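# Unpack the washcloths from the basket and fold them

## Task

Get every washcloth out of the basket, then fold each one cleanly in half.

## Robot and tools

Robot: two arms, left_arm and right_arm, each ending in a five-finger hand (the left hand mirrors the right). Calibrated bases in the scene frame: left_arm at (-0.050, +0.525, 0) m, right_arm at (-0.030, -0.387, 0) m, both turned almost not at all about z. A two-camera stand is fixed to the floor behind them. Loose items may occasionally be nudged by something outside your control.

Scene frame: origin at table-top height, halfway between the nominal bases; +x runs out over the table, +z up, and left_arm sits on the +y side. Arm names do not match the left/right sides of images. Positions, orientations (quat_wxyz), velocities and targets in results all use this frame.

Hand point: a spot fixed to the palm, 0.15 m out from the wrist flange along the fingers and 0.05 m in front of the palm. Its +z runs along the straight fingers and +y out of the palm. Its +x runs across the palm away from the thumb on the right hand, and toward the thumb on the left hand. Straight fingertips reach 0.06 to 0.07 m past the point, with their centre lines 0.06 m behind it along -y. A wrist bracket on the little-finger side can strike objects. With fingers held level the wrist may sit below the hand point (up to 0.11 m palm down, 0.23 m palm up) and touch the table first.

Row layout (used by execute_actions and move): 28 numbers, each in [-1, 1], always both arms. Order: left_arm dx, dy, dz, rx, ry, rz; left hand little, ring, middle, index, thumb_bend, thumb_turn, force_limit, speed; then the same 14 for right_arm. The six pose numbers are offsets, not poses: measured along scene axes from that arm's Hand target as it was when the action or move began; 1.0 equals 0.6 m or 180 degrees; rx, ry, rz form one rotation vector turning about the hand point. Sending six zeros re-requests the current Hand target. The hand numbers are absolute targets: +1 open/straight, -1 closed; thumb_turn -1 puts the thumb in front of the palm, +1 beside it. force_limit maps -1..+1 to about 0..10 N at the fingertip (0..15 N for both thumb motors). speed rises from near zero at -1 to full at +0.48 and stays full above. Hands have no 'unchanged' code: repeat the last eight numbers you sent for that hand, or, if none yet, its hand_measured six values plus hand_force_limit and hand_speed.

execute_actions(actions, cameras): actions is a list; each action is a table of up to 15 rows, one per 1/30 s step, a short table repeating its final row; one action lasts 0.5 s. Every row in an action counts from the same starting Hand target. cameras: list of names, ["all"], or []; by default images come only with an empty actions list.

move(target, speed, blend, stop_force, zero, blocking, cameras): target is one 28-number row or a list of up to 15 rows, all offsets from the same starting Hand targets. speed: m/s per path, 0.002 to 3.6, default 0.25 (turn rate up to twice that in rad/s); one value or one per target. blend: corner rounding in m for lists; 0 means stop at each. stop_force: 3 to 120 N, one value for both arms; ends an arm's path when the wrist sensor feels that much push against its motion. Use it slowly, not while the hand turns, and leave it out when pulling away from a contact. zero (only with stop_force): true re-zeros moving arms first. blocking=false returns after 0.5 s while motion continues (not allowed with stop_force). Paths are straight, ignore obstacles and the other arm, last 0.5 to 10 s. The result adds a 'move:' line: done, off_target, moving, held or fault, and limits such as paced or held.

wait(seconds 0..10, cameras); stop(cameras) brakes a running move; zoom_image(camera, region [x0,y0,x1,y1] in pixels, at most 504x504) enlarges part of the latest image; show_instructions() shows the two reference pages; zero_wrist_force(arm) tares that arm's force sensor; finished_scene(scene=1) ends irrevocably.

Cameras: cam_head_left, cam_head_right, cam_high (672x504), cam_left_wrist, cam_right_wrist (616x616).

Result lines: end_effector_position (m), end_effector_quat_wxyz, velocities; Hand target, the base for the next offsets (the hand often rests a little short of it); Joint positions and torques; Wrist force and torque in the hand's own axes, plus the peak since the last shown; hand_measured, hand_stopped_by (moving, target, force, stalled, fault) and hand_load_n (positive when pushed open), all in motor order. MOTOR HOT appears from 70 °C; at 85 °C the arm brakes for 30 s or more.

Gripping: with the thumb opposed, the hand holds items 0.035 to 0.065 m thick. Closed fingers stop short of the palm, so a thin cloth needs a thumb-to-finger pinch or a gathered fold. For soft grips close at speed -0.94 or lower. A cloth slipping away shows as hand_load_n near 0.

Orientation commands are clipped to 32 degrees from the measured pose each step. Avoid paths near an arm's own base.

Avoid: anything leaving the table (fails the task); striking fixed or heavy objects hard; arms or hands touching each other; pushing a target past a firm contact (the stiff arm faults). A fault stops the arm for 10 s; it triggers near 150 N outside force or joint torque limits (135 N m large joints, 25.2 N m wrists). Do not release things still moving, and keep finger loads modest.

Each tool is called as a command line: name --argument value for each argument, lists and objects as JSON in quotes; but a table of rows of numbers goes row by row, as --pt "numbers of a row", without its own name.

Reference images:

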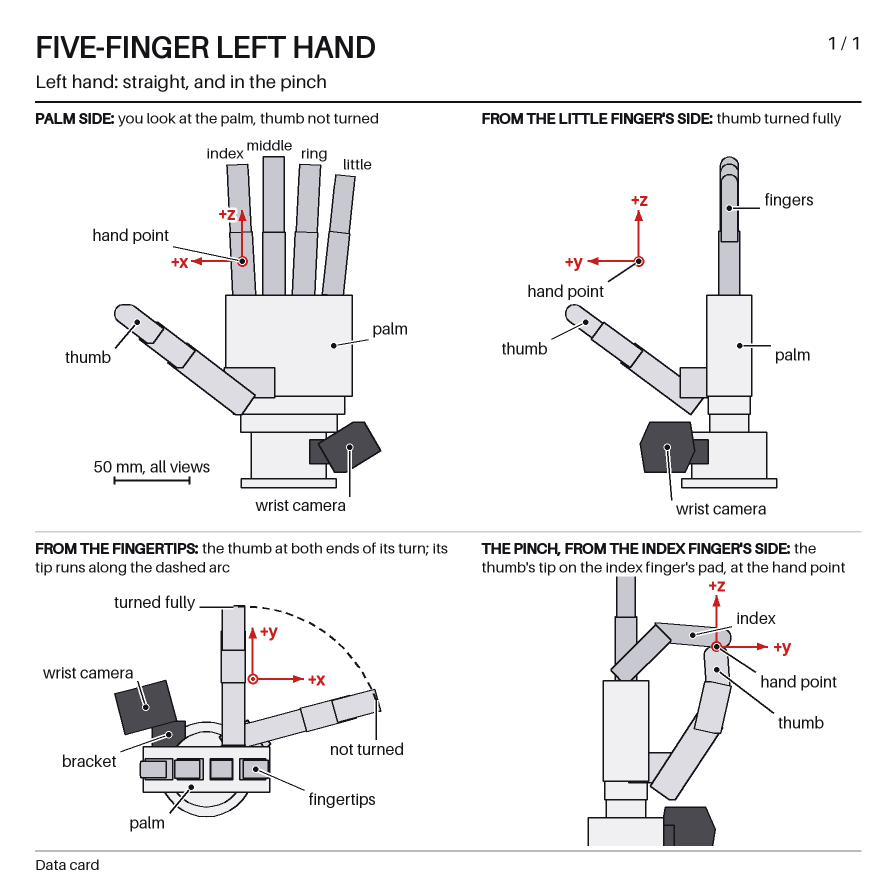

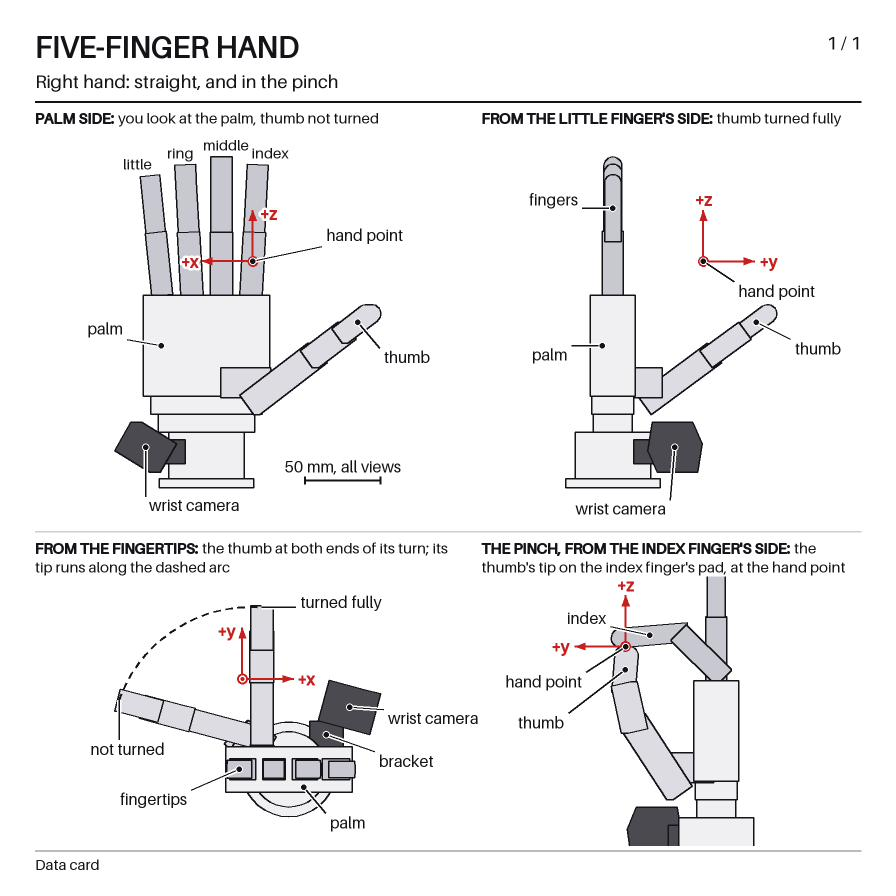

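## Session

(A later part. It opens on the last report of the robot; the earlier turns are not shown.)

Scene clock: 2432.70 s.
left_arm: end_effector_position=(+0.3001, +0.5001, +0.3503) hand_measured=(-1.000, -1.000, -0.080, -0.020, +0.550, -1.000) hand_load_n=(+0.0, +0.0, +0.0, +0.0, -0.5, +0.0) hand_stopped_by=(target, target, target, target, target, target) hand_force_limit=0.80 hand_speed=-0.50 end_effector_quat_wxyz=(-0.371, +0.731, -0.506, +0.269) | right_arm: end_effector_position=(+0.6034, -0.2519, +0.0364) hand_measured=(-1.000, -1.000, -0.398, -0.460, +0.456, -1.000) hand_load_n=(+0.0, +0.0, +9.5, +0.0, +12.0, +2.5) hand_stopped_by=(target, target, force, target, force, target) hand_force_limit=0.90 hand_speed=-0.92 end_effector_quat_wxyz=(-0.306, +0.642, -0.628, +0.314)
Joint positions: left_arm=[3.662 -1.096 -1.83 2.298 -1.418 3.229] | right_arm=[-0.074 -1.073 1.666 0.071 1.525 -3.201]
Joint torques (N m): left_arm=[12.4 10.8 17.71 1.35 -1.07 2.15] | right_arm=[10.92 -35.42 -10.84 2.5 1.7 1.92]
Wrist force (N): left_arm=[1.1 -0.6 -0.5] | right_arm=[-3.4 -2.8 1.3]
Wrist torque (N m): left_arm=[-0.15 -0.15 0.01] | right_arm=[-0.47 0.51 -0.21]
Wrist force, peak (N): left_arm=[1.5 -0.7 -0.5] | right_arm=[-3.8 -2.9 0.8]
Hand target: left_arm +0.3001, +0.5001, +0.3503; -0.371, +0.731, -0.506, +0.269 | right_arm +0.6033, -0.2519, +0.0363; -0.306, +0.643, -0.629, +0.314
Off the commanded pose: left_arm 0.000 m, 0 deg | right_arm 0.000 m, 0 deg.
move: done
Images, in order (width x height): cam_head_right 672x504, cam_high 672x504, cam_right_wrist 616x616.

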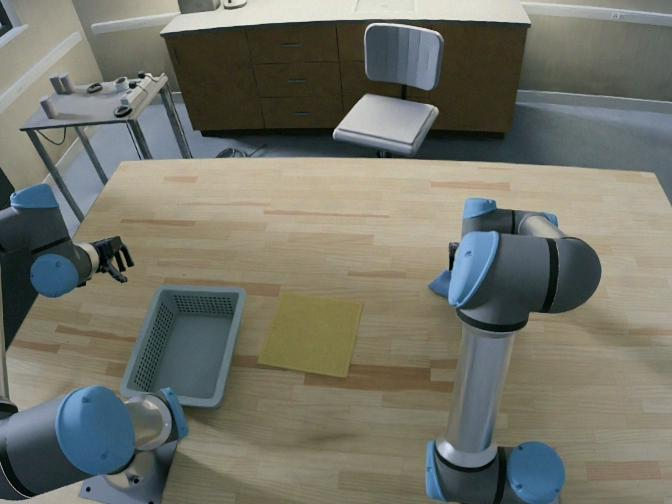

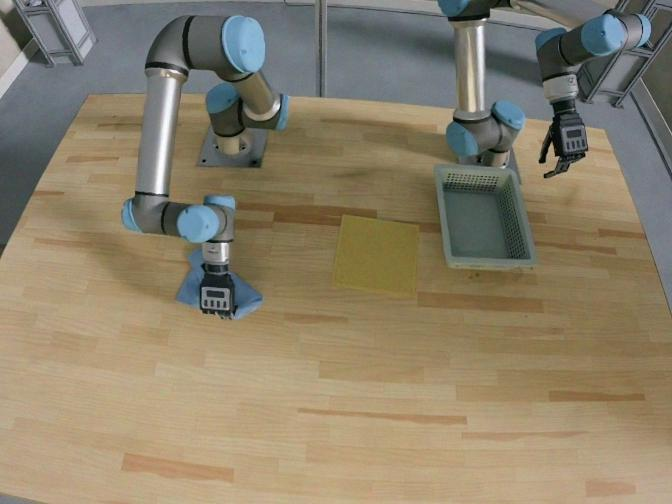

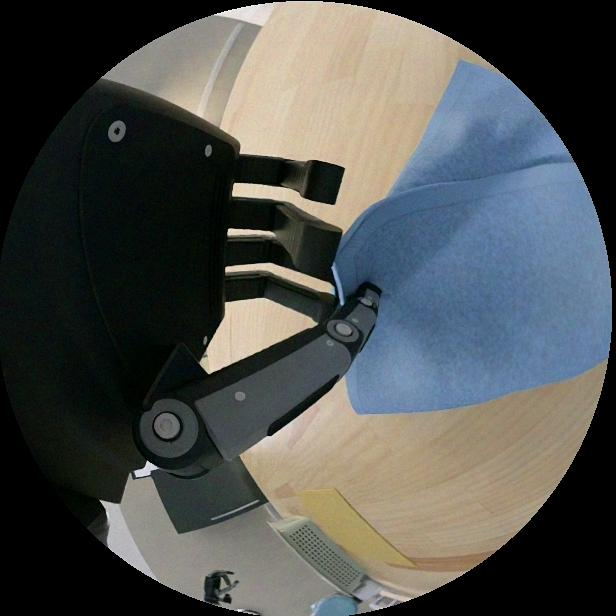

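execute_actions --actions '[[[0,0,0,0,0,0,-1,-1,-0.08,-0.02,0.55,-1,0.8,-0.5,0,0,-0.005,0,0,0,-1,-1,-0.30,-0.30,0.50,-1,0.9,-0.7]],[[0,0,0,0,0,0,-1,-1,-0.08,-0.02,0.55,-1,0.8,-0.5,0,0,0,0,0,0,-1,-1,-0.12,-0.12,0.58,-1,0.9,-0.7]],[[0,0,0,0,0,0,-1,-1,-0.08,-0.02,0.55,-1,0.8,-0.5,0,0,0,0,0,0,-1,-1,-0.12,-0.12,0.58,-1,0.9,-0.7]]]'

move --pt "0 0 0 0 0 0 -1 -1 -0.08 -0.02 0.55 -1 0.8 -0.5 0 0 0.05 0 0 0 -1 -1 -0.12 -0.12 0.58 -1 0.9 -0.7" --pt "0 0 0 0 0 0 -1 -1 -0.08 -0.02 0.55 -1 0.8 -0.5 -0.1 -0.05 0.4 0 0 0 -1 -1 -0.08 -0.02 0.60 -1 0.9 -0.7" --pt "0 0 0 0 0 0 -1 -1 -0.08 -0.02 0.55 -1 0.8 -0.5 -0.35 -0.15 0.45 0 0 0 -1 -1 -0.08 -0.02 0.60 -1 0.9 -0.7" --speed '[0.05,0.25,0.3]' --blend '[0.0,0.03,0.0]' --cameras '["cam_high","cam_head_right","cam_right_wrist"]'

zoom_image --camera "cam_high" --region '[100, 160, 440, 360]'

Scene clock: 2444.30 s.
left_arm: end_effector_position=(+0.3001, +0.5001, +0.3503) hand_measured=(-1.000, -1.000, -0.080, -0.020, +0.550, -1.000) hand_load_n=(+0.0, +0.0, +0.0, +0.0, +0.0, +0.0) hand_stopped_by=(target, target, target, target, target, target) hand_force_limit=0.80 hand_speed=-0.50 end_effector_quat_wxyz=(-0.371, +0.731, -0.506, +0.269) | right_arm: end_effector_position=(+0.6033, -0.2519, +0.0333) hand_measured=(-1.000, -1.000, -0.120, -0.120, +0.580, -1.000) hand_load_n=(+0.0, +0.0, +0.0, +0.0, +0.0, +0.0) hand_stopped_by=(target, target, target, target, target, target) hand_force_limit=0.90 hand_speed=-0.70 end_effector_quat_wxyz=(-0.306, +0.643, -0.629, +0.314)
Joint positions: left_arm=[3.662 -1.096 -1.83 2.298 -1.418 3.229] | right_arm=[-0.074 -1.069 1.669 0.065 1.525 -3.201]
Joint torques (N m): left_arm=[12.39 10.79 17.48 1.24 -1.16 1.96] | right_arm=[-5.48 -54.41 -29.02 2.3 -1.17 -1.62]
Wrist force (N): left_arm=[1.2 -0.7 -0.4] | right_arm=[-3.5 -2.1 1.4]
Wrist torque (N m): left_arm=[-0.18 -0.16 0.03] | right_arm=[-0.39 0.52 -0.20]
Wrist force, peak (N): left_arm=[1.5 -0.8 -0.5] | right_arm=[-3.4 -3.4 0.7]
Hand target: left_arm +0.3001, +0.5001, +0.3503; -0.371, +0.731, -0.506, +0.269 | right_arm +0.6033, -0.2519, +0.0333; -0.306, +0.643, -0.629, +0.314
Off the commanded pose: left_arm 0.000 m, 0 deg | right_arm 0.000 m, 0 deg.
Step readings (end_effector_position of left_arm | right_arm):
0: (+0.3001, +0.5001, +0.3503) | (+0.6033, -0.2519, +0.0363)
1: (+0.3001, +0.5001, +0.3503) | (+0.6033, -0.2519, +0.0362)
2: (+0.3001, +0.5001, +0.3503) | (+0.6033, -0.2519, +0.0354)
4: (+0.3001, +0.5001, +0.3503) | (+0.6033, -0.2519, +0.0334)
8: (+0.3001, +0.5001, +0.3503) | (+0.6033, -0.2519, +0.0329)
15: (+0.3001, +0.5001, +0.3503) | (+0.6033, -0.2519, +0.0331)
16: (+0.3001, +0.5001, +0.3503) | (+0.6033, -0.2519, +0.0332)
17: (+0.3001, +0.5001, +0.3503) | (+0.6033, -0.2519, +0.0332)
19: (+0.3001, +0.5001, +0.3503) | (+0.6033, -0.2519, +0.0332)
23: (+0.3001, +0.5001, +0.3503) | (+0.6033, -0.2519, +0.0333)
30: (+0.3001, +0.5001, +0.3503) | (+0.6033, -0.2519, +0.0333)
31: (+0.3001, +0.5001, +0.3503) | (+0.6033, -0.2519, +0.0333)
32: (+0.3001, +0.5001, +0.3503) | (+0.6033, -0.2519, +0.0333)
34: (+0.3001, +0.5001, +0.3503) | (+0.6033, -0.2519, +0.0333)
38: (+0.3001, +0.5001, +0.3503) | (+0.6033, -0.2519, +0.0333)
45: (+0.3001, +0.5001, +0.3503) | (+0.6033, -0.2519, +0.0333)

Scene clock: 2448.10 s.
left_arm: end_effector_position=(+0.3001, +0.5001, +0.3503) hand_measured=(-1.000, -1.000, -0.080, -0.020, +0.550, -1.000) hand_load_n=(+0.0, +0.0, +0.0, +0.0, +0.0, +0.0) hand_stopped_by=(target, target, target, target, target, target) hand_force_limit=0.80 hand_speed=-0.50 end_effector_quat_wxyz=(-0.371, +0.731, -0.506, +0.269) | right_arm: end_effector_position=(+0.3934, -0.3419, +0.3033) hand_measured=(-1.000, -1.000, -0.080, -0.020, +0.600, -1.000) hand_load_n=(+0.0, +0.0, +0.0, +0.0, +0.0, +0.0) hand_stopped_by=(target, target, target, target, target, target) hand_force_limit=0.90 hand_speed=-0.70 end_effector_quat_wxyz=(-0.306, +0.642, -0.629, +0.314)
Joint positions: left_arm=[3.662 -1.096 -1.83 2.298 -1.418 3.229] | right_arm=[-0.485 -1.804 1.793 0.73 1.207 -3.467]
Joint torques (N m): left_arm=[13.35 11.04 17.47 1.26 -1.19 2.08] | right_arm=[-11 -24.16 -13.97 1.64 -1.32 -2.16]
Wrist force (N): left_arm=[1.3 -0.4 -0.6] | right_arm=[-3.5 -2.3 1.6]
Wrist torque (N m): left_arm=[-0.12 -0.18 0.02] | right_arm=[-0.43 0.48 -0.23]
Wrist force, peak (N): left_arm=[1.4 -0.7 -0.6] | right_arm=[-4.3 -3.8 3.1]
Hand target: left_arm +0.3001, +0.5001, +0.3503; -0.371, +0.731, -0.506, +0.269 | right_arm +0.3933, -0.3419, +0.3033; -0.306, +0.643, -0.629, +0.314
Off the commanded pose: left_arm 0.000 m, 0 deg | right_arm 0.000 m, 0 deg.
move: done; blend cut to 0 m at target 2
Images, in order (width x height): cam_head_right 672x504, cam_high 672x504, cam_right_wrist 616x616.

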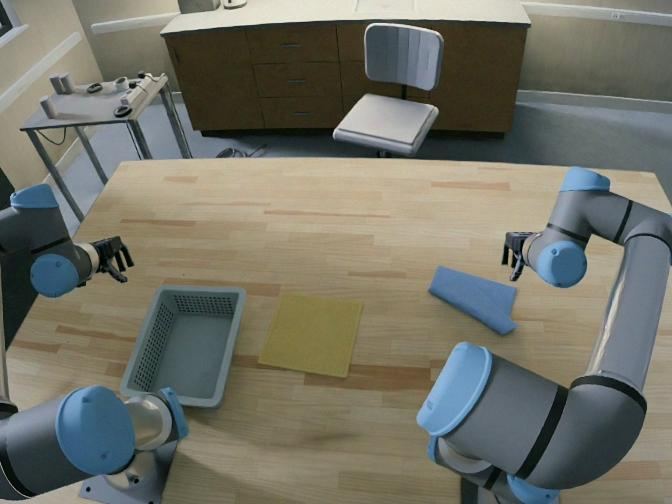

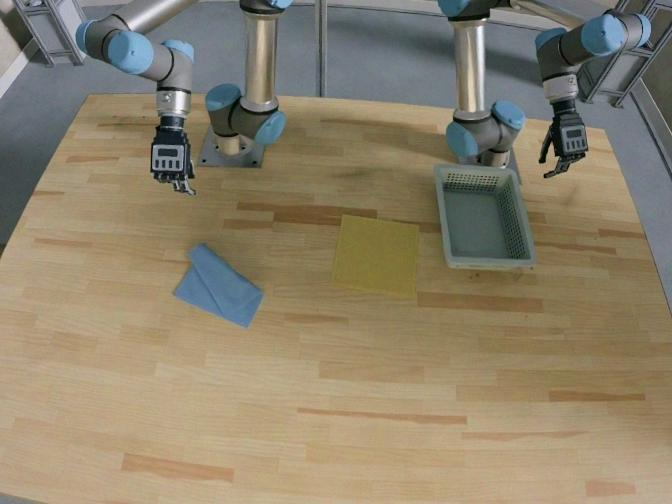

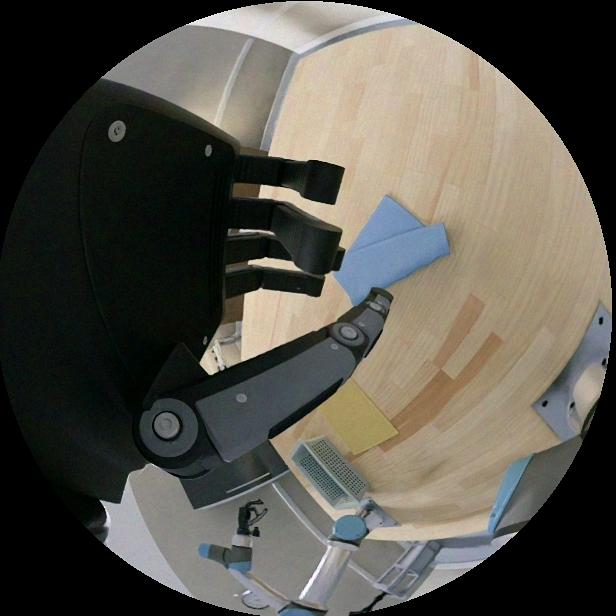

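Scaled by 1.482 from the camera's 672x504 image, which has a finer 960x720 frame.

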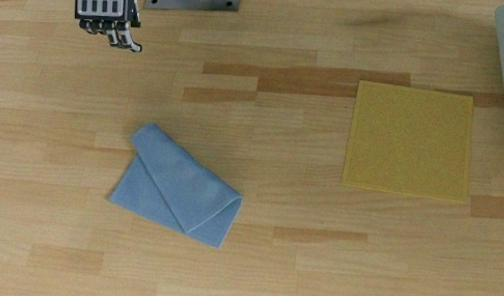

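zoom_image --camera "cam_high" --region '[160, 230, 280, 340]'

zoom_image --camera "cam_head_right" --region '[410, 250, 540, 350]'

Scaled by 4.200 from the camera's 672x504 image, which has a finer 960x720 frame.

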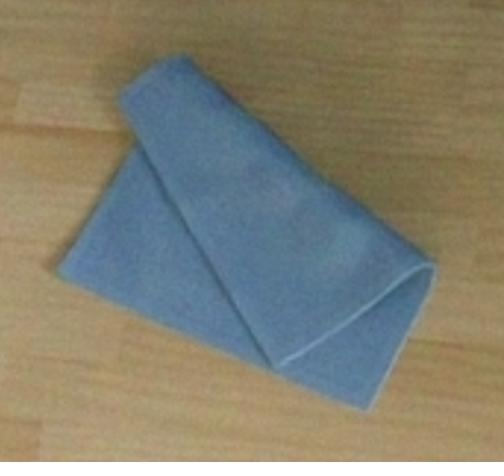

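Scaled by 3.877 from the camera's 672x504 image, which has a finer 960x720 frame.

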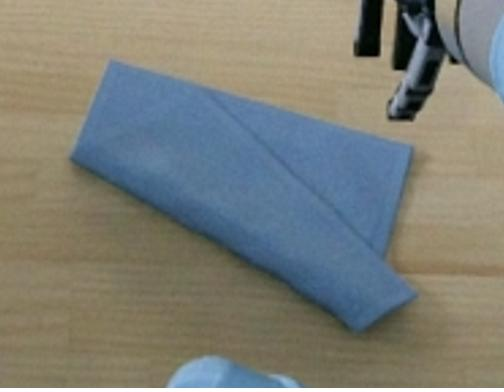

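move --pt "0.4283 -0.4858 -0.25 0 0 -0.1489 -1 -1 -0.08 -0.02 0.60 -1 0.8 -0.5 0.236 0.6648 -0.2 0 -0.0139 -0.0417 -1 -1 -0.08 -0.02 0.60 -1 0.9 -0.7" --pt "0.4283 -0.4858 -0.3833 0 0 -0.1489 -1 -1 -0.08 -0.02 0.60 -1 0.8 -0.5 0.236 0.6648 -0.3055 0 -0.0139 -0.0417 -1 -1 -0.08 -0.02 0.60 -1 0.9 -0.7" --speed '[0.25,0.15]' --blend '[0.03,0]' --cameras '["cam_high","cam_left_wrist","cam_right_wrist"]'

Scene clock: 2491.10 s.
left_arm: end_effector_position=(+0.5571, +0.2086, +0.1203) hand_measured=(-1.000, -1.000, -0.080, -0.020, +0.600, -1.000) hand_load_n=(+0.0, +0.0, +0.0, +0.0, +0.0, +0.0) hand_stopped_by=(target, target, target, target, target, target) hand_force_limit=0.80 hand_speed=-0.50 end_effector_quat_wxyz=(+0.298, -0.593, +0.662, -0.348) | right_arm: end_effector_position=(+0.5349, +0.0570, +0.1199) hand_measured=(-1.000, -1.000, -0.080, -0.020, +0.600, -1.000) hand_load_n=(+0.0, +0.0, +0.0, +0.0, +0.0, +0.0) hand_stopped_by=(target, target, target, target, target, target) hand_force_limit=0.90 hand_speed=-0.70 end_effector_quat_wxyz=(+0.298, -0.593, +0.662, -0.347)
Joint positions: left_arm=[2.865 -2.039 -1.486 2.902 -1.686 3.037] | right_arm=[0.592 -0.898 1.178 0.487 2.15 -2.676]
Joint torques (N m): left_arm=[13.41 48.02 14.7 1.43 -1.07 -2.41] | right_arm=[-11.03 -63.85 -23.89 0.89 -0.87 -1.91]
Wrist force (N): left_arm=[1.5 -0.8 -1.1] | right_arm=[-3.4 -2.8 1.8]
Wrist torque (N m): left_arm=[-0.07 -0.16 -0.02] | right_arm=[-0.51 0.51 -0.06]
Wrist force, peak (N): left_arm=[2.1 -1.8 -0.6] | right_arm=[-4.9 -3.2 1.9]
Hand target: left_arm +0.5571, +0.2086, +0.1203; +0.298, -0.593, +0.662, -0.348 | right_arm +0.5349, +0.0570, +0.1200; +0.299, -0.593, +0.662, -0.347
Off the commanded pose: left_arm 0.000 m, 0 deg | right_arm 0.000 m, 0 deg.
move: done
Images, in order (width x height): cam_high 672x504, cam_left_wrist 616x616, cam_right_wrist 616x616.

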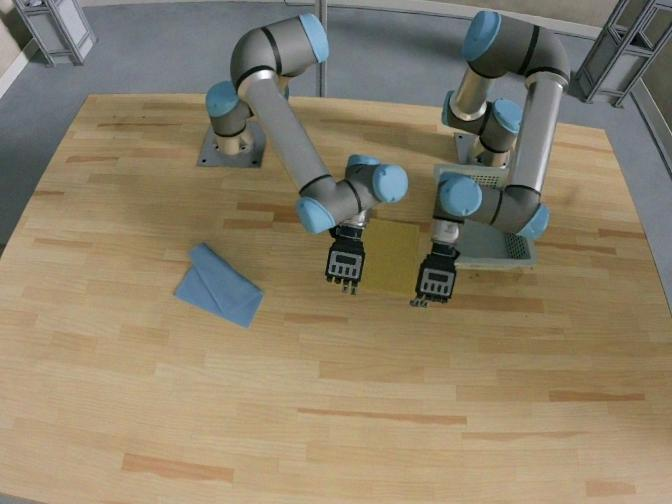

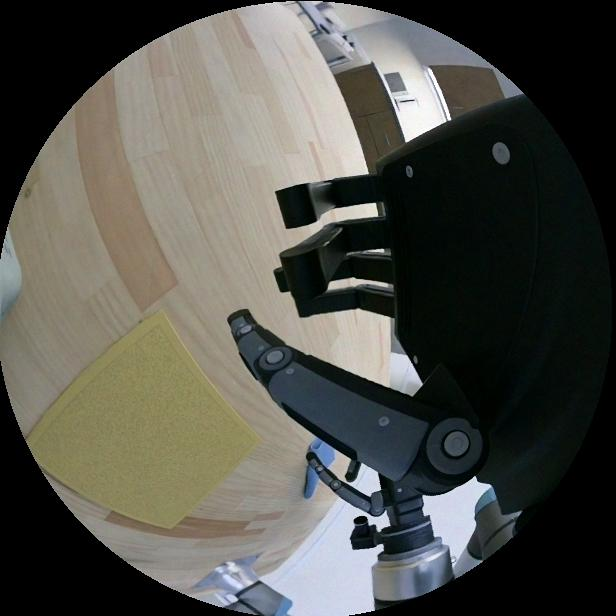

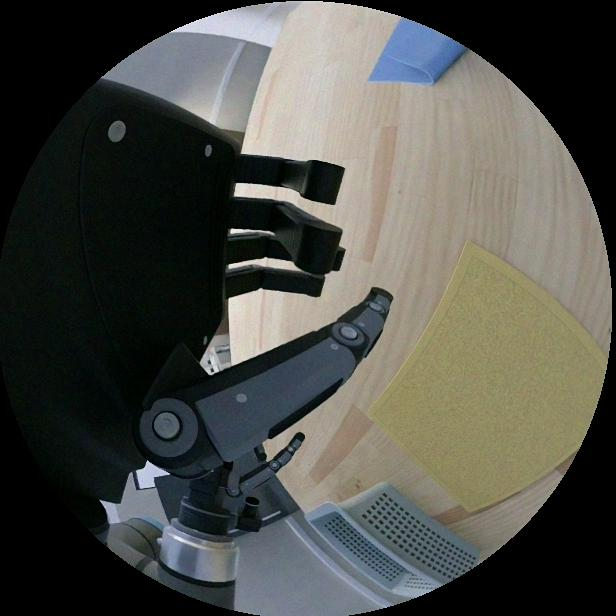

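move --target '[0,0,-0.1167,0,0,0,-1,-1,-0.08,-0.02,0.60,-1,0.8,-0.5,0,0,-0.1167,0,0,0,-1,-1,-0.08,-0.02,0.60,-1,0.9,-0.7]' --speed 0.08 --cameras '["cam_high","cam_left_wrist","cam_right_wrist"]'

Scene clock: 2497.07 s.
left_arm: end_effector_position=(+0.5571, +0.2087, +0.0502) hand_measured=(-1.000, -1.000, -0.080, -0.020, +0.600, -1.000) hand_load_n=(+0.0, +0.0, +0.0, +0.0, +0.0, +0.5) hand_stopped_by=(target, target, target, target, target, target) hand_force_limit=0.80 hand_speed=-0.50 end_effector_quat_wxyz=(+0.298, -0.593, +0.662, -0.348) | right_arm: end_effector_position=(+0.5349, +0.0569, +0.0498) hand_measured=(-1.000, -1.000, -0.080, -0.020, +0.600, -1.000) hand_load_n=(+0.0, +0.0, +0.0, +0.0, +0.0, +0.0) hand_stopped_by=(target, target, target, target, target, target) hand_force_limit=0.90 hand_speed=-0.70 end_effector_quat_wxyz=(+0.298, -0.593, +0.662, -0.347)
Joint positions: left_arm=[2.865 -2.113 -1.569 3.058 -1.686 3.037] | right_arm=[0.592 -0.837 1.263 0.342 2.15 -2.676]
Joint torques (N m): left_arm=[12.59 52.17 22.62 -0.16 -0.1 -2.39] | right_arm=[-8.28 -63.54 -30.74 2.73 0.83 -2.14]
Wrist force (N): left_arm=[1.3 -1.1 -0.8] | right_arm=[-3.7 -2.8 1.6]
Wrist torque (N m): left_arm=[-0.11 -0.15 -0.02] | right_arm=[-0.52 0.55 -0.08]
Wrist force, peak (N): left_arm=[1.7 -2.0 -1.8] | right_arm=[-3.2 -4.1 0.7]
Hand target: left_arm +0.5571, +0.2086, +0.0503; +0.298, -0.593, +0.662, -0.348 | right_arm +0.5349, +0.0570, +0.0500; +0.299, -0.593, +0.662, -0.347
Off the commanded pose: left_arm 0.000 m, 0 deg | right_arm 0.000 m, 0 deg.
move: done
Images, in order (width x height): cam_high 672x504, cam_left_wrist 616x616, cam_right_wrist 616x616.

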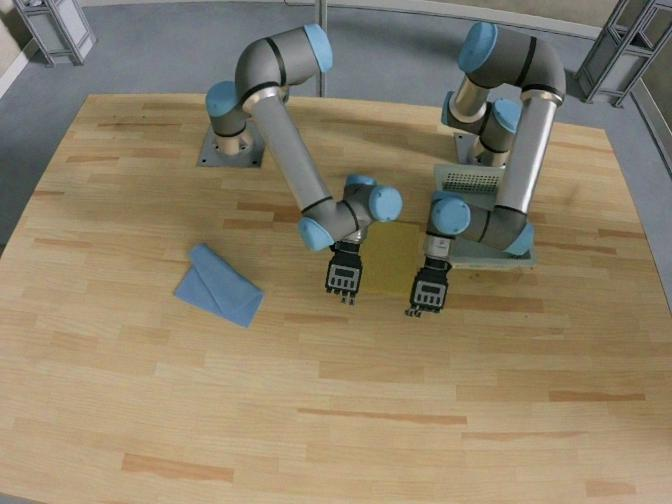

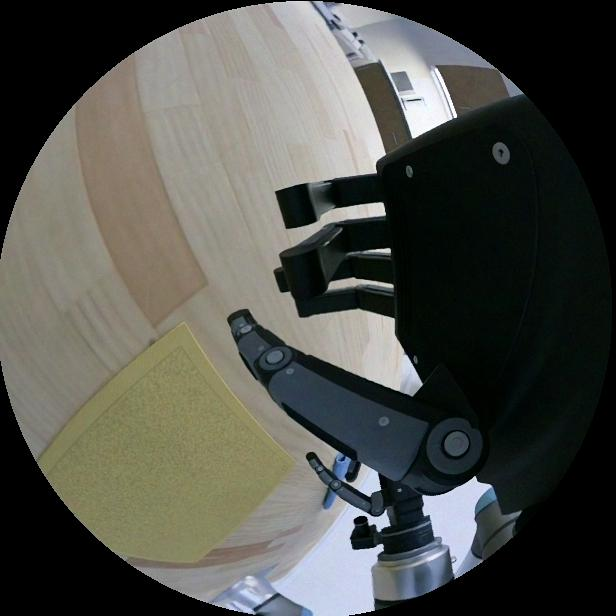

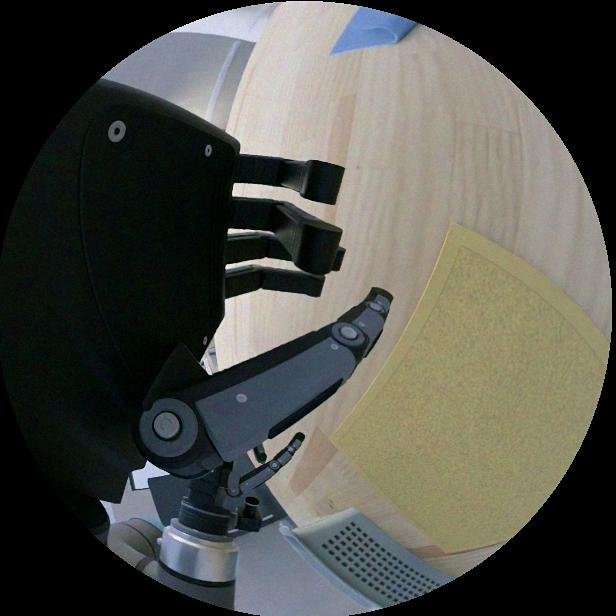

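move --target '[-0.0778,-0.0365,0,0,0,0.0194,-1,-1,-0.08,-0.02,0.60,-1,0.8,-0.5,-0.05,0.0035,0,0,0,0.0194,-1,-1,-0.08,-0.02,0.60,-1,0.9,-0.7]' --speed 0.08 --cameras '["cam_left_wrist","cam_right_wrist"]'

Scene clock: 2522.47 s.
left_arm: end_effector_position=(+0.5105, +0.1867, +0.0504) hand_measured=(-1.000, -1.000, -0.080, -0.020, +0.600, -1.000) hand_load_n=(+0.0, +0.0, +0.0, +0.0, +0.0, +0.0) hand_stopped_by=(target, target, target, target, target, target) hand_force_limit=0.80 hand_speed=-0.50 end_effector_quat_wxyz=(-0.309, +0.613, -0.643, +0.339) | right_arm: end_effector_position=(+0.5049, +0.0592, +0.0501) hand_measured=(-1.000, -1.000, -0.080, -0.020, +0.600, -1.000) hand_load_n=(+0.0, +0.0, +0.0, +0.0, +0.5, +0.0) hand_stopped_by=(target, target, target, target, target, target) hand_force_limit=0.90 hand_speed=-0.70 end_effector_quat_wxyz=(-0.309, +0.613, -0.644, +0.338)
Joint positions: left_arm=[2.771 -2.067 -1.646 3.073 -1.811 2.944] | right_arm=[0.61 -0.9 1.369 0.279 2.119 -2.711]
Joint torques (N m): left_arm=[6.87 25.62 21.52 -1.52 -0.78 1.44] | right_arm=[-9.37 -35.15 -26.03 3.46 2.69 2.16]
Wrist force (N): left_arm=[1.4 -1.0 -0.8] | right_arm=[-3.1 -2.8 2.0]
Wrist torque (N m): left_arm=[-0.15 -0.19 -0.07] | right_arm=[-0.50 0.48 -0.06]
Wrist force, peak (N): left_arm=[2.0 -0.7 -1.2] | right_arm=[-3.8 -2.7 2.0]
Hand target: left_arm +0.5104, +0.1867, +0.0503; -0.309, +0.613, -0.643, +0.339 | right_arm +0.5049, +0.0591, +0.0500; -0.309, +0.613, -0.644, +0.338
Off the commanded pose: left_arm 0.000 m, 0 deg | right_arm 0.000 m, 0 deg.
move: done
Images, in order (width x height): cam_left_wrist 616x616, cam_right_wrist 616x616.

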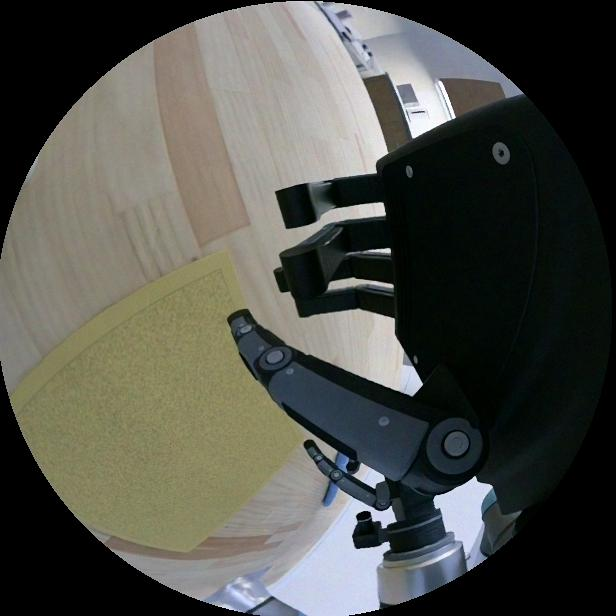

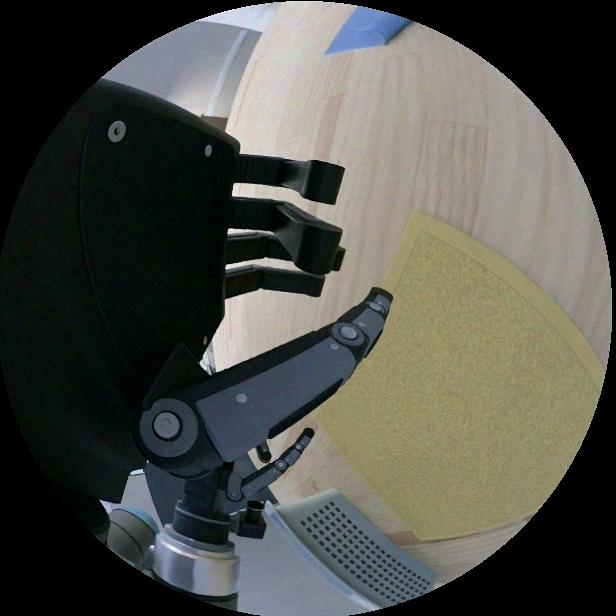

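move --target '[-0.021,-0.0155,-0.025,0,0,0,-1,-1,-0.08,-0.02,0.60,-1,0.8,-0.5,-0.030,0.0021,-0.025,0,0,0,-1,-1,-0.08,-0.02,0.60,-1,0.9,-0.7]' --speed 0.06 --cameras '["cam_left_wrist","cam_right_wrist"]'

Scene clock: 2531.20 s.
left_arm: end_effector_position=(+0.4977, +0.1773, +0.0351) hand_measured=(-1.000, -1.000, -0.080, -0.020, +0.600, -1.000) hand_load_n=(+0.0, +0.0, +0.0, +0.0, +0.0, +0.0) hand_stopped_by=(target, target, target, target, target, target) hand_force_limit=0.80 hand_speed=-0.50 end_effector_quat_wxyz=(-0.309, +0.613, -0.643, +0.339) | right_arm: end_effector_position=(+0.4869, +0.0604, +0.0350) hand_measured=(-1.000, -1.000, -0.080, -0.020, +0.600, -1.000) hand_load_n=(+0.0, +0.0, +0.0, +0.0, +0.0, +0.0) hand_stopped_by=(target, target, target, target, target, target) hand_force_limit=0.90 hand_speed=-0.70 end_effector_quat_wxyz=(-0.309, +0.613, -0.644, +0.338) end_effector_velocity=(+0.001, +0.000, +0.001) end_effector_angular_velocity=(-0.001, +0.002, +0.002)
Joint positions: left_arm=[2.742 -2.08 -1.673 3.108 -1.834 2.926] | right_arm=[0.632 -0.903 1.421 0.24 2.135 -2.693]
Joint velocities: left_arm=[within noise] | right_arm=[-0.002 0 -0.004 0.005 -0.003 -0.003]
Joint torques (N m): left_arm=[12.62 50.55 24.99 -2 1.02 2.3] | right_arm=[-10.35 -58.98 -29.19 3.68 -1.03 -2.63]
Wrist force (N): left_arm=[1.7 -0.9 -0.9] | right_arm=[-3.1 -2.9 2.1]
Wrist torque (N m): left_arm=[-0.13 -0.22 0.03] | right_arm=[-0.55 0.50 -0.21]
Wrist force, peak (N): left_arm=[1.7 -1.3 -0.9] | right_arm=[-3.6 -3.5 1.8]
Hand target: left_arm +0.4978, +0.1774, +0.0353; -0.309, +0.613, -0.643, +0.339 | right_arm +0.4869, +0.0603, +0.0350; -0.309, +0.613, -0.644, +0.338
Off the commanded pose: left_arm 0.000 m, 0 deg | right_arm 0.000 m, 0 deg.
move: done
Images, in order (width x height): cam_left_wrist 616x616, cam_right_wrist 616x616.

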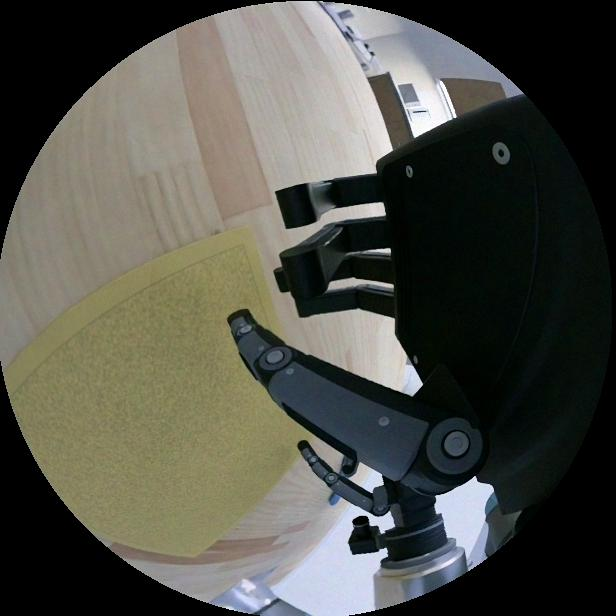

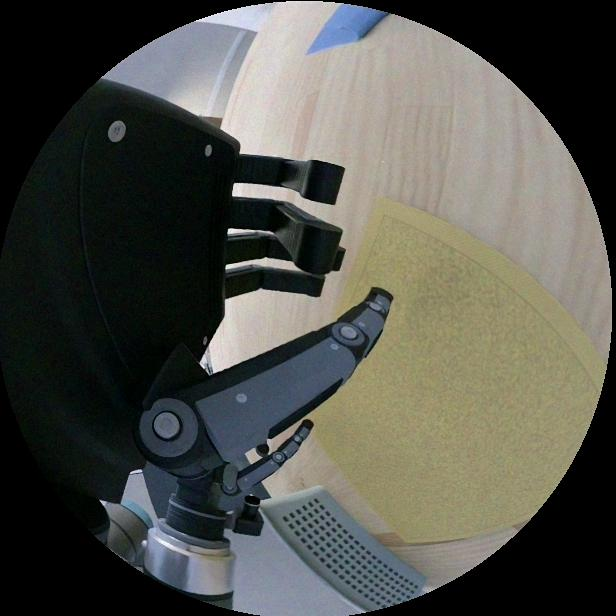

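move --target '[0,0,0,0,0,0,-1,-1,-0.08,-0.02,0.60,-1,0.8,-0.5,-0.0035,-0.0166,0,0,0,0,-1,-1,-0.08,-0.02,0.60,-1,0.9,-0.7]' --speed 0.03 --cameras '[]'

move --target '[0,0,-0.04,0,0,0,-1,-1,-0.08,-0.02,0.60,-1,0.8,-0.5,0,0,-0.04,0,0,0,-1,-1,-0.08,-0.02,0.60,-1,0.9,-0.7]' --speed 0.006 --stop_force 5 --cameras '["cam_left_wrist","cam_right_wrist"]'

zoom_image --camera "cam_right_wrist" --region '[270, 170, 450, 350]'

zoom_image --camera "cam_left_wrist" --region '[166, 170, 346, 350]'

Scene clock: 2539.17 s.
left_arm: end_effector_position=(+0.4978, +0.1774, +0.0353) hand_measured=(-1.000, -1.000, -0.080, -0.020, +0.600, -1.000) hand_load_n=(+0.0, +0.0, +0.0, +0.0, +0.0, +0.0) hand_stopped_by=(target, target, target, target, target, target) hand_force_limit=0.80 hand_speed=-0.50 end_effector_quat_wxyz=(-0.309, +0.613, -0.643, +0.339) | right_arm: end_effector_position=(+0.4849, +0.0503, +0.0350) hand_measured=(-1.000, -1.000, -0.080, -0.020, +0.600, -1.000) hand_load_n=(+0.0, +0.0, +0.0, +0.0, +0.0, +0.0) hand_stopped_by=(target, target, target, target, target, target) hand_force_limit=0.90 hand_speed=-0.70 end_effector_quat_wxyz=(-0.309, +0.613, -0.644, +0.338) end_effector_velocity=(+0.001, +0.002, +0.001) end_effector_angular_velocity=(+0.002, -0.001, +0.002)
Joint positions: left_arm=[2.742 -2.08 -1.673 3.108 -1.834 2.926] | right_arm=[0.619 -0.924 1.456 0.22 2.125 -2.704]
Joint velocities: left_arm=[within noise] | right_arm=[0.001 0.001 -0.006 0.003 -0.001 0]
Joint torques (N m): left_arm=[13.87 50.83 24.44 -1.19 1.02 2.4] | right_arm=[9.19 -33.15 -28.95 2.06 1.43 0.15]
Wrist force (N): left_arm=[1.8 -0.9 -0.8] | right_arm=[-3.3 -3.1 2.1]
Wrist torque (N m): left_arm=[-0.13 -0.23 0.03] | right_arm=[-0.56 0.53 -0.03]
Wrist force, peak (N): left_arm=[1.8 -0.7 -0.9] | right_arm=[-3.5 -3.3 2.0]
Hand target: left_arm +0.4978, +0.1774, +0.0353; -0.309, +0.613, -0.643, +0.339 | right_arm +0.4848, +0.0504, +0.0350; -0.309, +0.613, -0.644, +0.338
Off the commanded pose: left_arm 0.000 m, 0 deg | right_arm 0.000 m, 0 deg.
move: done
No camera images: "cameras" was empty.

Scene clock: 2542.73 s.
left_arm: end_effector_position=(+0.4979, +0.1774, +0.0215) hand_measured=(-1.000, -1.000, -0.080, -0.020, +0.600, -1.000) hand_load_n=(+0.5, +0.0, -1.0, +0.0, +0.0, +0.0) hand_stopped_by=(target, target, target, target, target, target) hand_force_limit=0.80 hand_speed=-0.50 end_effector_quat_wxyz=(-0.309, +0.613, -0.643, +0.339) | right_arm: end_effector_position=(+0.4849, +0.0504, +0.0210) hand_measured=(-1.000, -1.000, -0.080, -0.020, +0.600, -1.000) hand_load_n=(+0.0, +0.0, -1.0, +0.0, +0.0, +0.0) hand_stopped_by=(target, target, target, target, target, target) hand_force_limit=0.90 hand_speed=-0.70 end_effector_quat_wxyz=(-0.309, +0.613, -0.644, +0.338)
Joint positions: left_arm=[2.742 -2.099 -1.685 3.139 -1.834 2.926] | right_arm=[0.619 -0.906 1.467 0.192 2.125 -2.704]
Joint torques (N m): left_arm=[13.12 47.48 21.25 -2.38 0.88 2.5] | right_arm=[12.53 -58.42 -26.62 3.68 1.64 1.98]
Wrist force (N): left_arm=[1.8 -5.5 -3.1] | right_arm=[-3.1 -7.9 0.1]
Wrist torque (N m): left_arm=[-0.09 -0.26 0.13] | right_arm=[-0.66 0.57 -0.15]
Wrist force, peak (N): left_arm=[1.8 -7.2 -3.8] | right_arm=[-3.2 -9.4 0.1]
Hand target: left_arm +0.4979, +0.1774, +0.0215; -0.309, +0.613, -0.643, +0.339 (not the last commanded pose) | right_arm +0.4849, +0.0504, +0.0210; -0.309, +0.613, -0.644, +0.338 (not the last commanded pose)
Off the commanded pose: left_arm 0.010 m, 0 deg | right_arm 0.010 m, 0 deg.
move: contact (left_arm, right_arm)
Images, in order (width x height): cam_left_wrist 616x616, cam_right_wrist 616x616.

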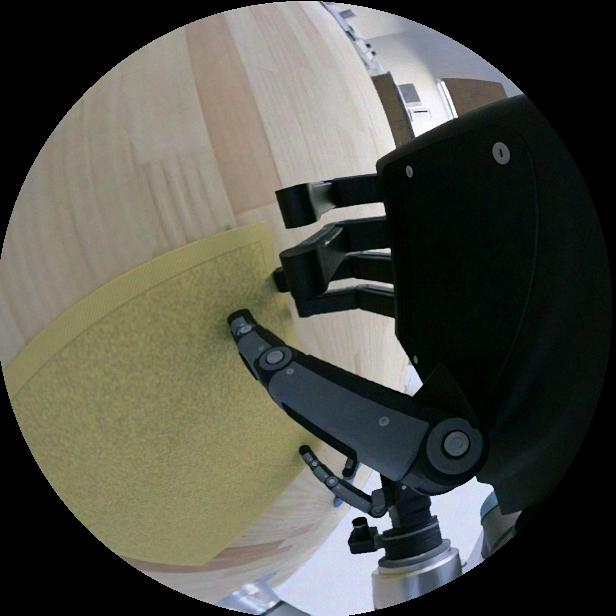

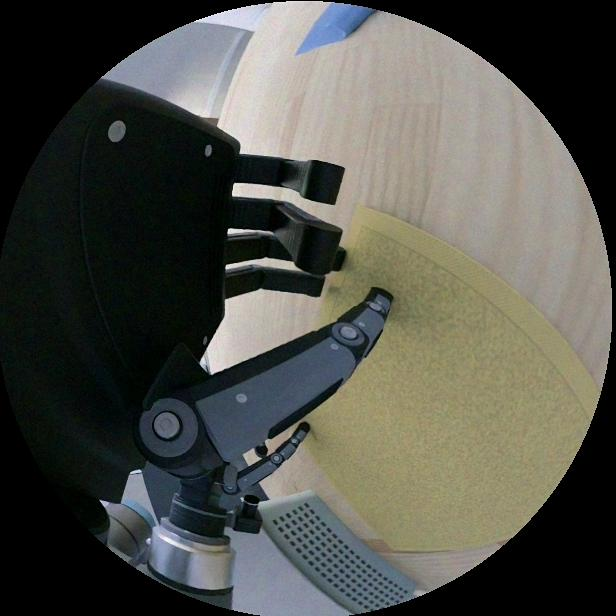

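Scaled by 2.800 from the camera's 616x616 image, which has a finer 880x880 frame.

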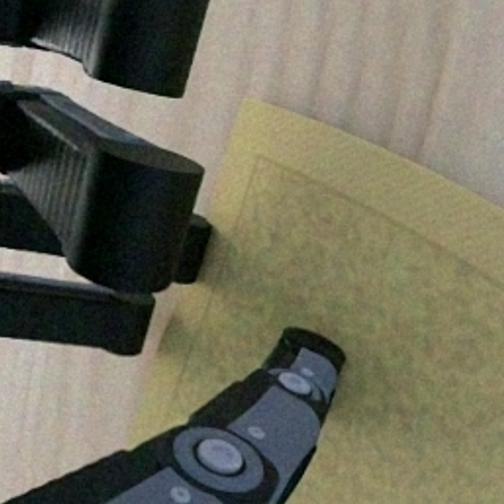

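Scaled by 2.800 from the camera's 616x616 image, which has a finer 880x880 frame.

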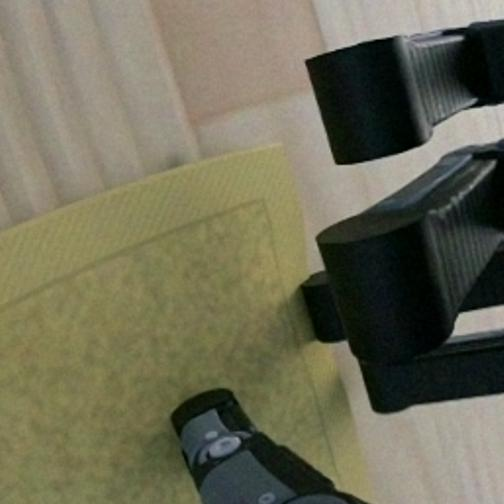

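move --pt "0 0 0.012 0 0 0 -1 -1 -0.08 -0.02 0.60 -1 0.8 -0.5 0 0 0.012 0 0 0 -1 -1 -0.08 -0.02 0.60 -1 0.9 -0.7" --pt "0.0047 -0.0003 0.012 0 0 0 -1 -1 -0.08 -0.02 0.60 -1 0.8 -0.5 0.0045 -0.0003 0.012 0 0 0 -1 -1 -0.08 -0.02 0.60 -1 0.9 -0.7" --speed 0.02 --cameras '[]'

move --target '[0,0,-0.03,0,0,0,-1,-1,-0.08,-0.02,0.60,-1,0.8,-0.5,0,0,-0.03,0,0,0,-1,-1,-0.08,-0.02,0.60,-1,0.9,-0.7]' --speed 0.006 --stop_force 5 --cameras '["cam_left_wrist","cam_right_wrist"]'

zoom_image --camera "cam_right_wrist" --region '[270, 170, 450, 350]'

zoom_image --camera "cam_left_wrist" --region '[166, 170, 346, 350]'

Scene clock: 2554.47 s.
left_arm: end_effector_position=(+0.5008, +0.1773, +0.0286) hand_measured=(-1.000, -1.000, -0.080, -0.020, +0.600, -1.000) hand_load_n=(+0.5, +0.0, +0.0, +0.0, +0.0, +0.0) hand_stopped_by=(target, target, target, target, target, target) hand_force_limit=0.80 hand_speed=-0.50 end_effector_quat_wxyz=(-0.309, +0.613, -0.643, +0.339) end_effector_velocity=(-0.003, +0.000, -0.002) end_effector_angular_velocity=(+0.002, +0.005, -0.002) | right_arm: end_effector_position=(+0.4877, +0.0503, +0.0283) hand_measured=(-1.000, -1.000, -0.080, -0.020, +0.600, -1.000) hand_load_n=(+0.0, +0.5, +0.0, +0.0, +0.0, +0.0) hand_stopped_by=(target, target, target, target, target, target) hand_force_limit=0.90 hand_speed=-0.70 end_effector_quat_wxyz=(-0.309, +0.613, -0.644, +0.338)
Joint positions: left_arm=[2.745 -2.093 -1.671 3.12 -1.832 2.928] | right_arm=[0.616 -0.912 1.455 0.207 2.123 -2.707]
Joint velocities: left_arm=[-0.001 0 -0.005 0 0 0.001] | right_arm=[within noise]
Joint torques (N m): left_arm=[-0.27 47.61 11.97 0.32 -0.64 1.18] | right_arm=[4.43 -45.61 -9.23 2.55 1.41 -0.44]
Wrist force (N): left_arm=[1.6 -0.8 -0.9] | right_arm=[-3.4 -3.1 2.0]
Wrist torque (N m): left_arm=[-0.12 -0.22 -0.05] | right_arm=[-0.57 0.55 -0.05]
Wrist force, peak (N): left_arm=[1.7 -5.9 -3.5] | right_arm=[-3.2 -8.3 0.2]
Hand target: left_arm +0.5007, +0.1772, +0.0287; -0.309, +0.613, -0.643, +0.339 | right_arm +0.4876, +0.0502, +0.0282; -0.309, +0.613, -0.644, +0.338
Off the commanded pose: left_arm 0.000 m, 0 deg | right_arm 0.000 m, 0 deg.
move: done
No camera images: "cameras" was empty.

Scene clock: 2557.03 s.
left_arm: end_effector_position=(+0.5007, +0.1772, +0.0206) hand_measured=(-1.000, -1.000, -0.080, -0.020, +0.600, -1.000) hand_load_n=(+0.0, +0.0, -1.0, +0.0, +0.0, +0.0) hand_stopped_by=(target, target, target, target, target, target) hand_force_limit=0.80 hand_speed=-0.50 end_effector_quat_wxyz=(-0.309, +0.613, -0.643, +0.339) | right_arm: end_effector_position=(+0.4876, +0.0502, +0.0204) hand_measured=(-1.000, -1.000, -0.080, -0.020, +0.600, -1.000) hand_load_n=(+0.0, +0.0, -2.0, +0.0, +0.0, +0.0) hand_stopped_by=(target, target, target, target, target, target) hand_force_limit=0.90 hand_speed=-0.70 end_effector_quat_wxyz=(-0.309, +0.613, -0.644, +0.338)
Joint positions: left_arm=[2.744 -2.105 -1.678 3.138 -1.832 2.928] | right_arm=[0.616 -0.903 1.462 0.192 2.123 -2.706]
Joint torques (N m): left_arm=[-12.42 48 21.12 -2.05 -1.02 -2.01] | right_arm=[8.77 -55.98 -26.12 3.17 -1.4 1.77]
Wrist force (N): left_arm=[1.5 -6.4 -3.6] | right_arm=[-3.1 -9.4 -0.5]
Wrist torque (N m): left_arm=[-0.11 -0.30 0.09] | right_arm=[-0.72 0.62 -0.19]
Wrist force, peak (N): left_arm=[1.5 -10.1 -5.0] | right_arm=[-3.1 -13.8 -1.6]
Hand target: left_arm +0.5007, +0.1772, +0.0206; -0.309, +0.613, -0.643, +0.339 (not the last commanded pose) | right_arm +0.4876, +0.0502, +0.0204; -0.309, +0.613, -0.644, +0.338 (not the last commanded pose)
Off the commanded pose: left_arm 0.010 m, 0 deg | right_arm 0.010 m, 0 deg.
move: contact (left_arm, right_arm)
Images, in order (width x height): cam_left_wrist 616x616, cam_right_wrist 616x616.

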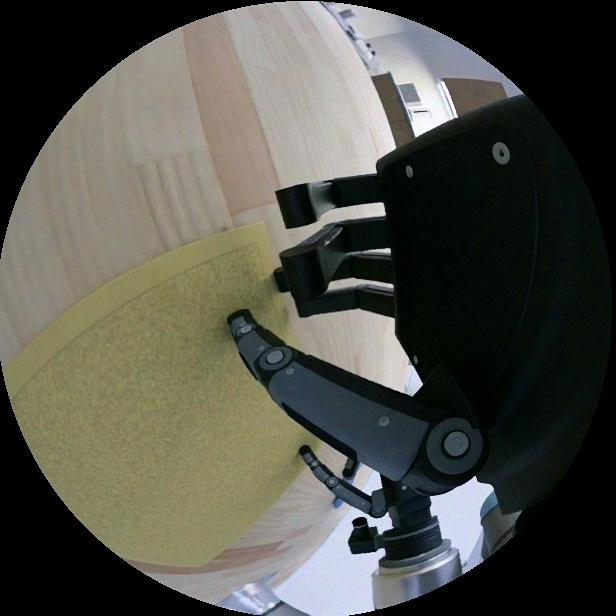

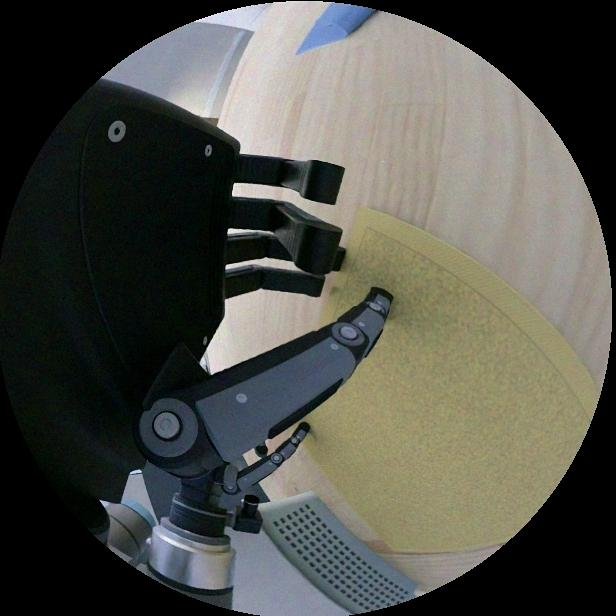

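Scaled by 2.800 from the camera's 616x616 image, which has a finer 880x880 frame.

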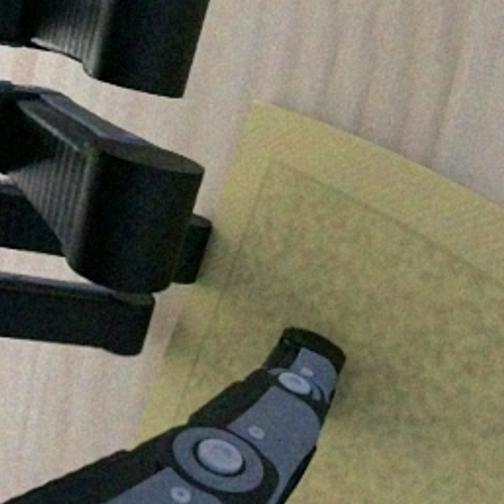

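Scaled by 2.800 from the camera's 616x616 image, which has a finer 880x880 frame.

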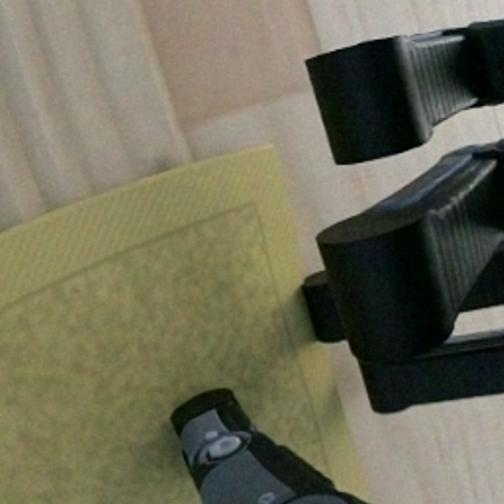

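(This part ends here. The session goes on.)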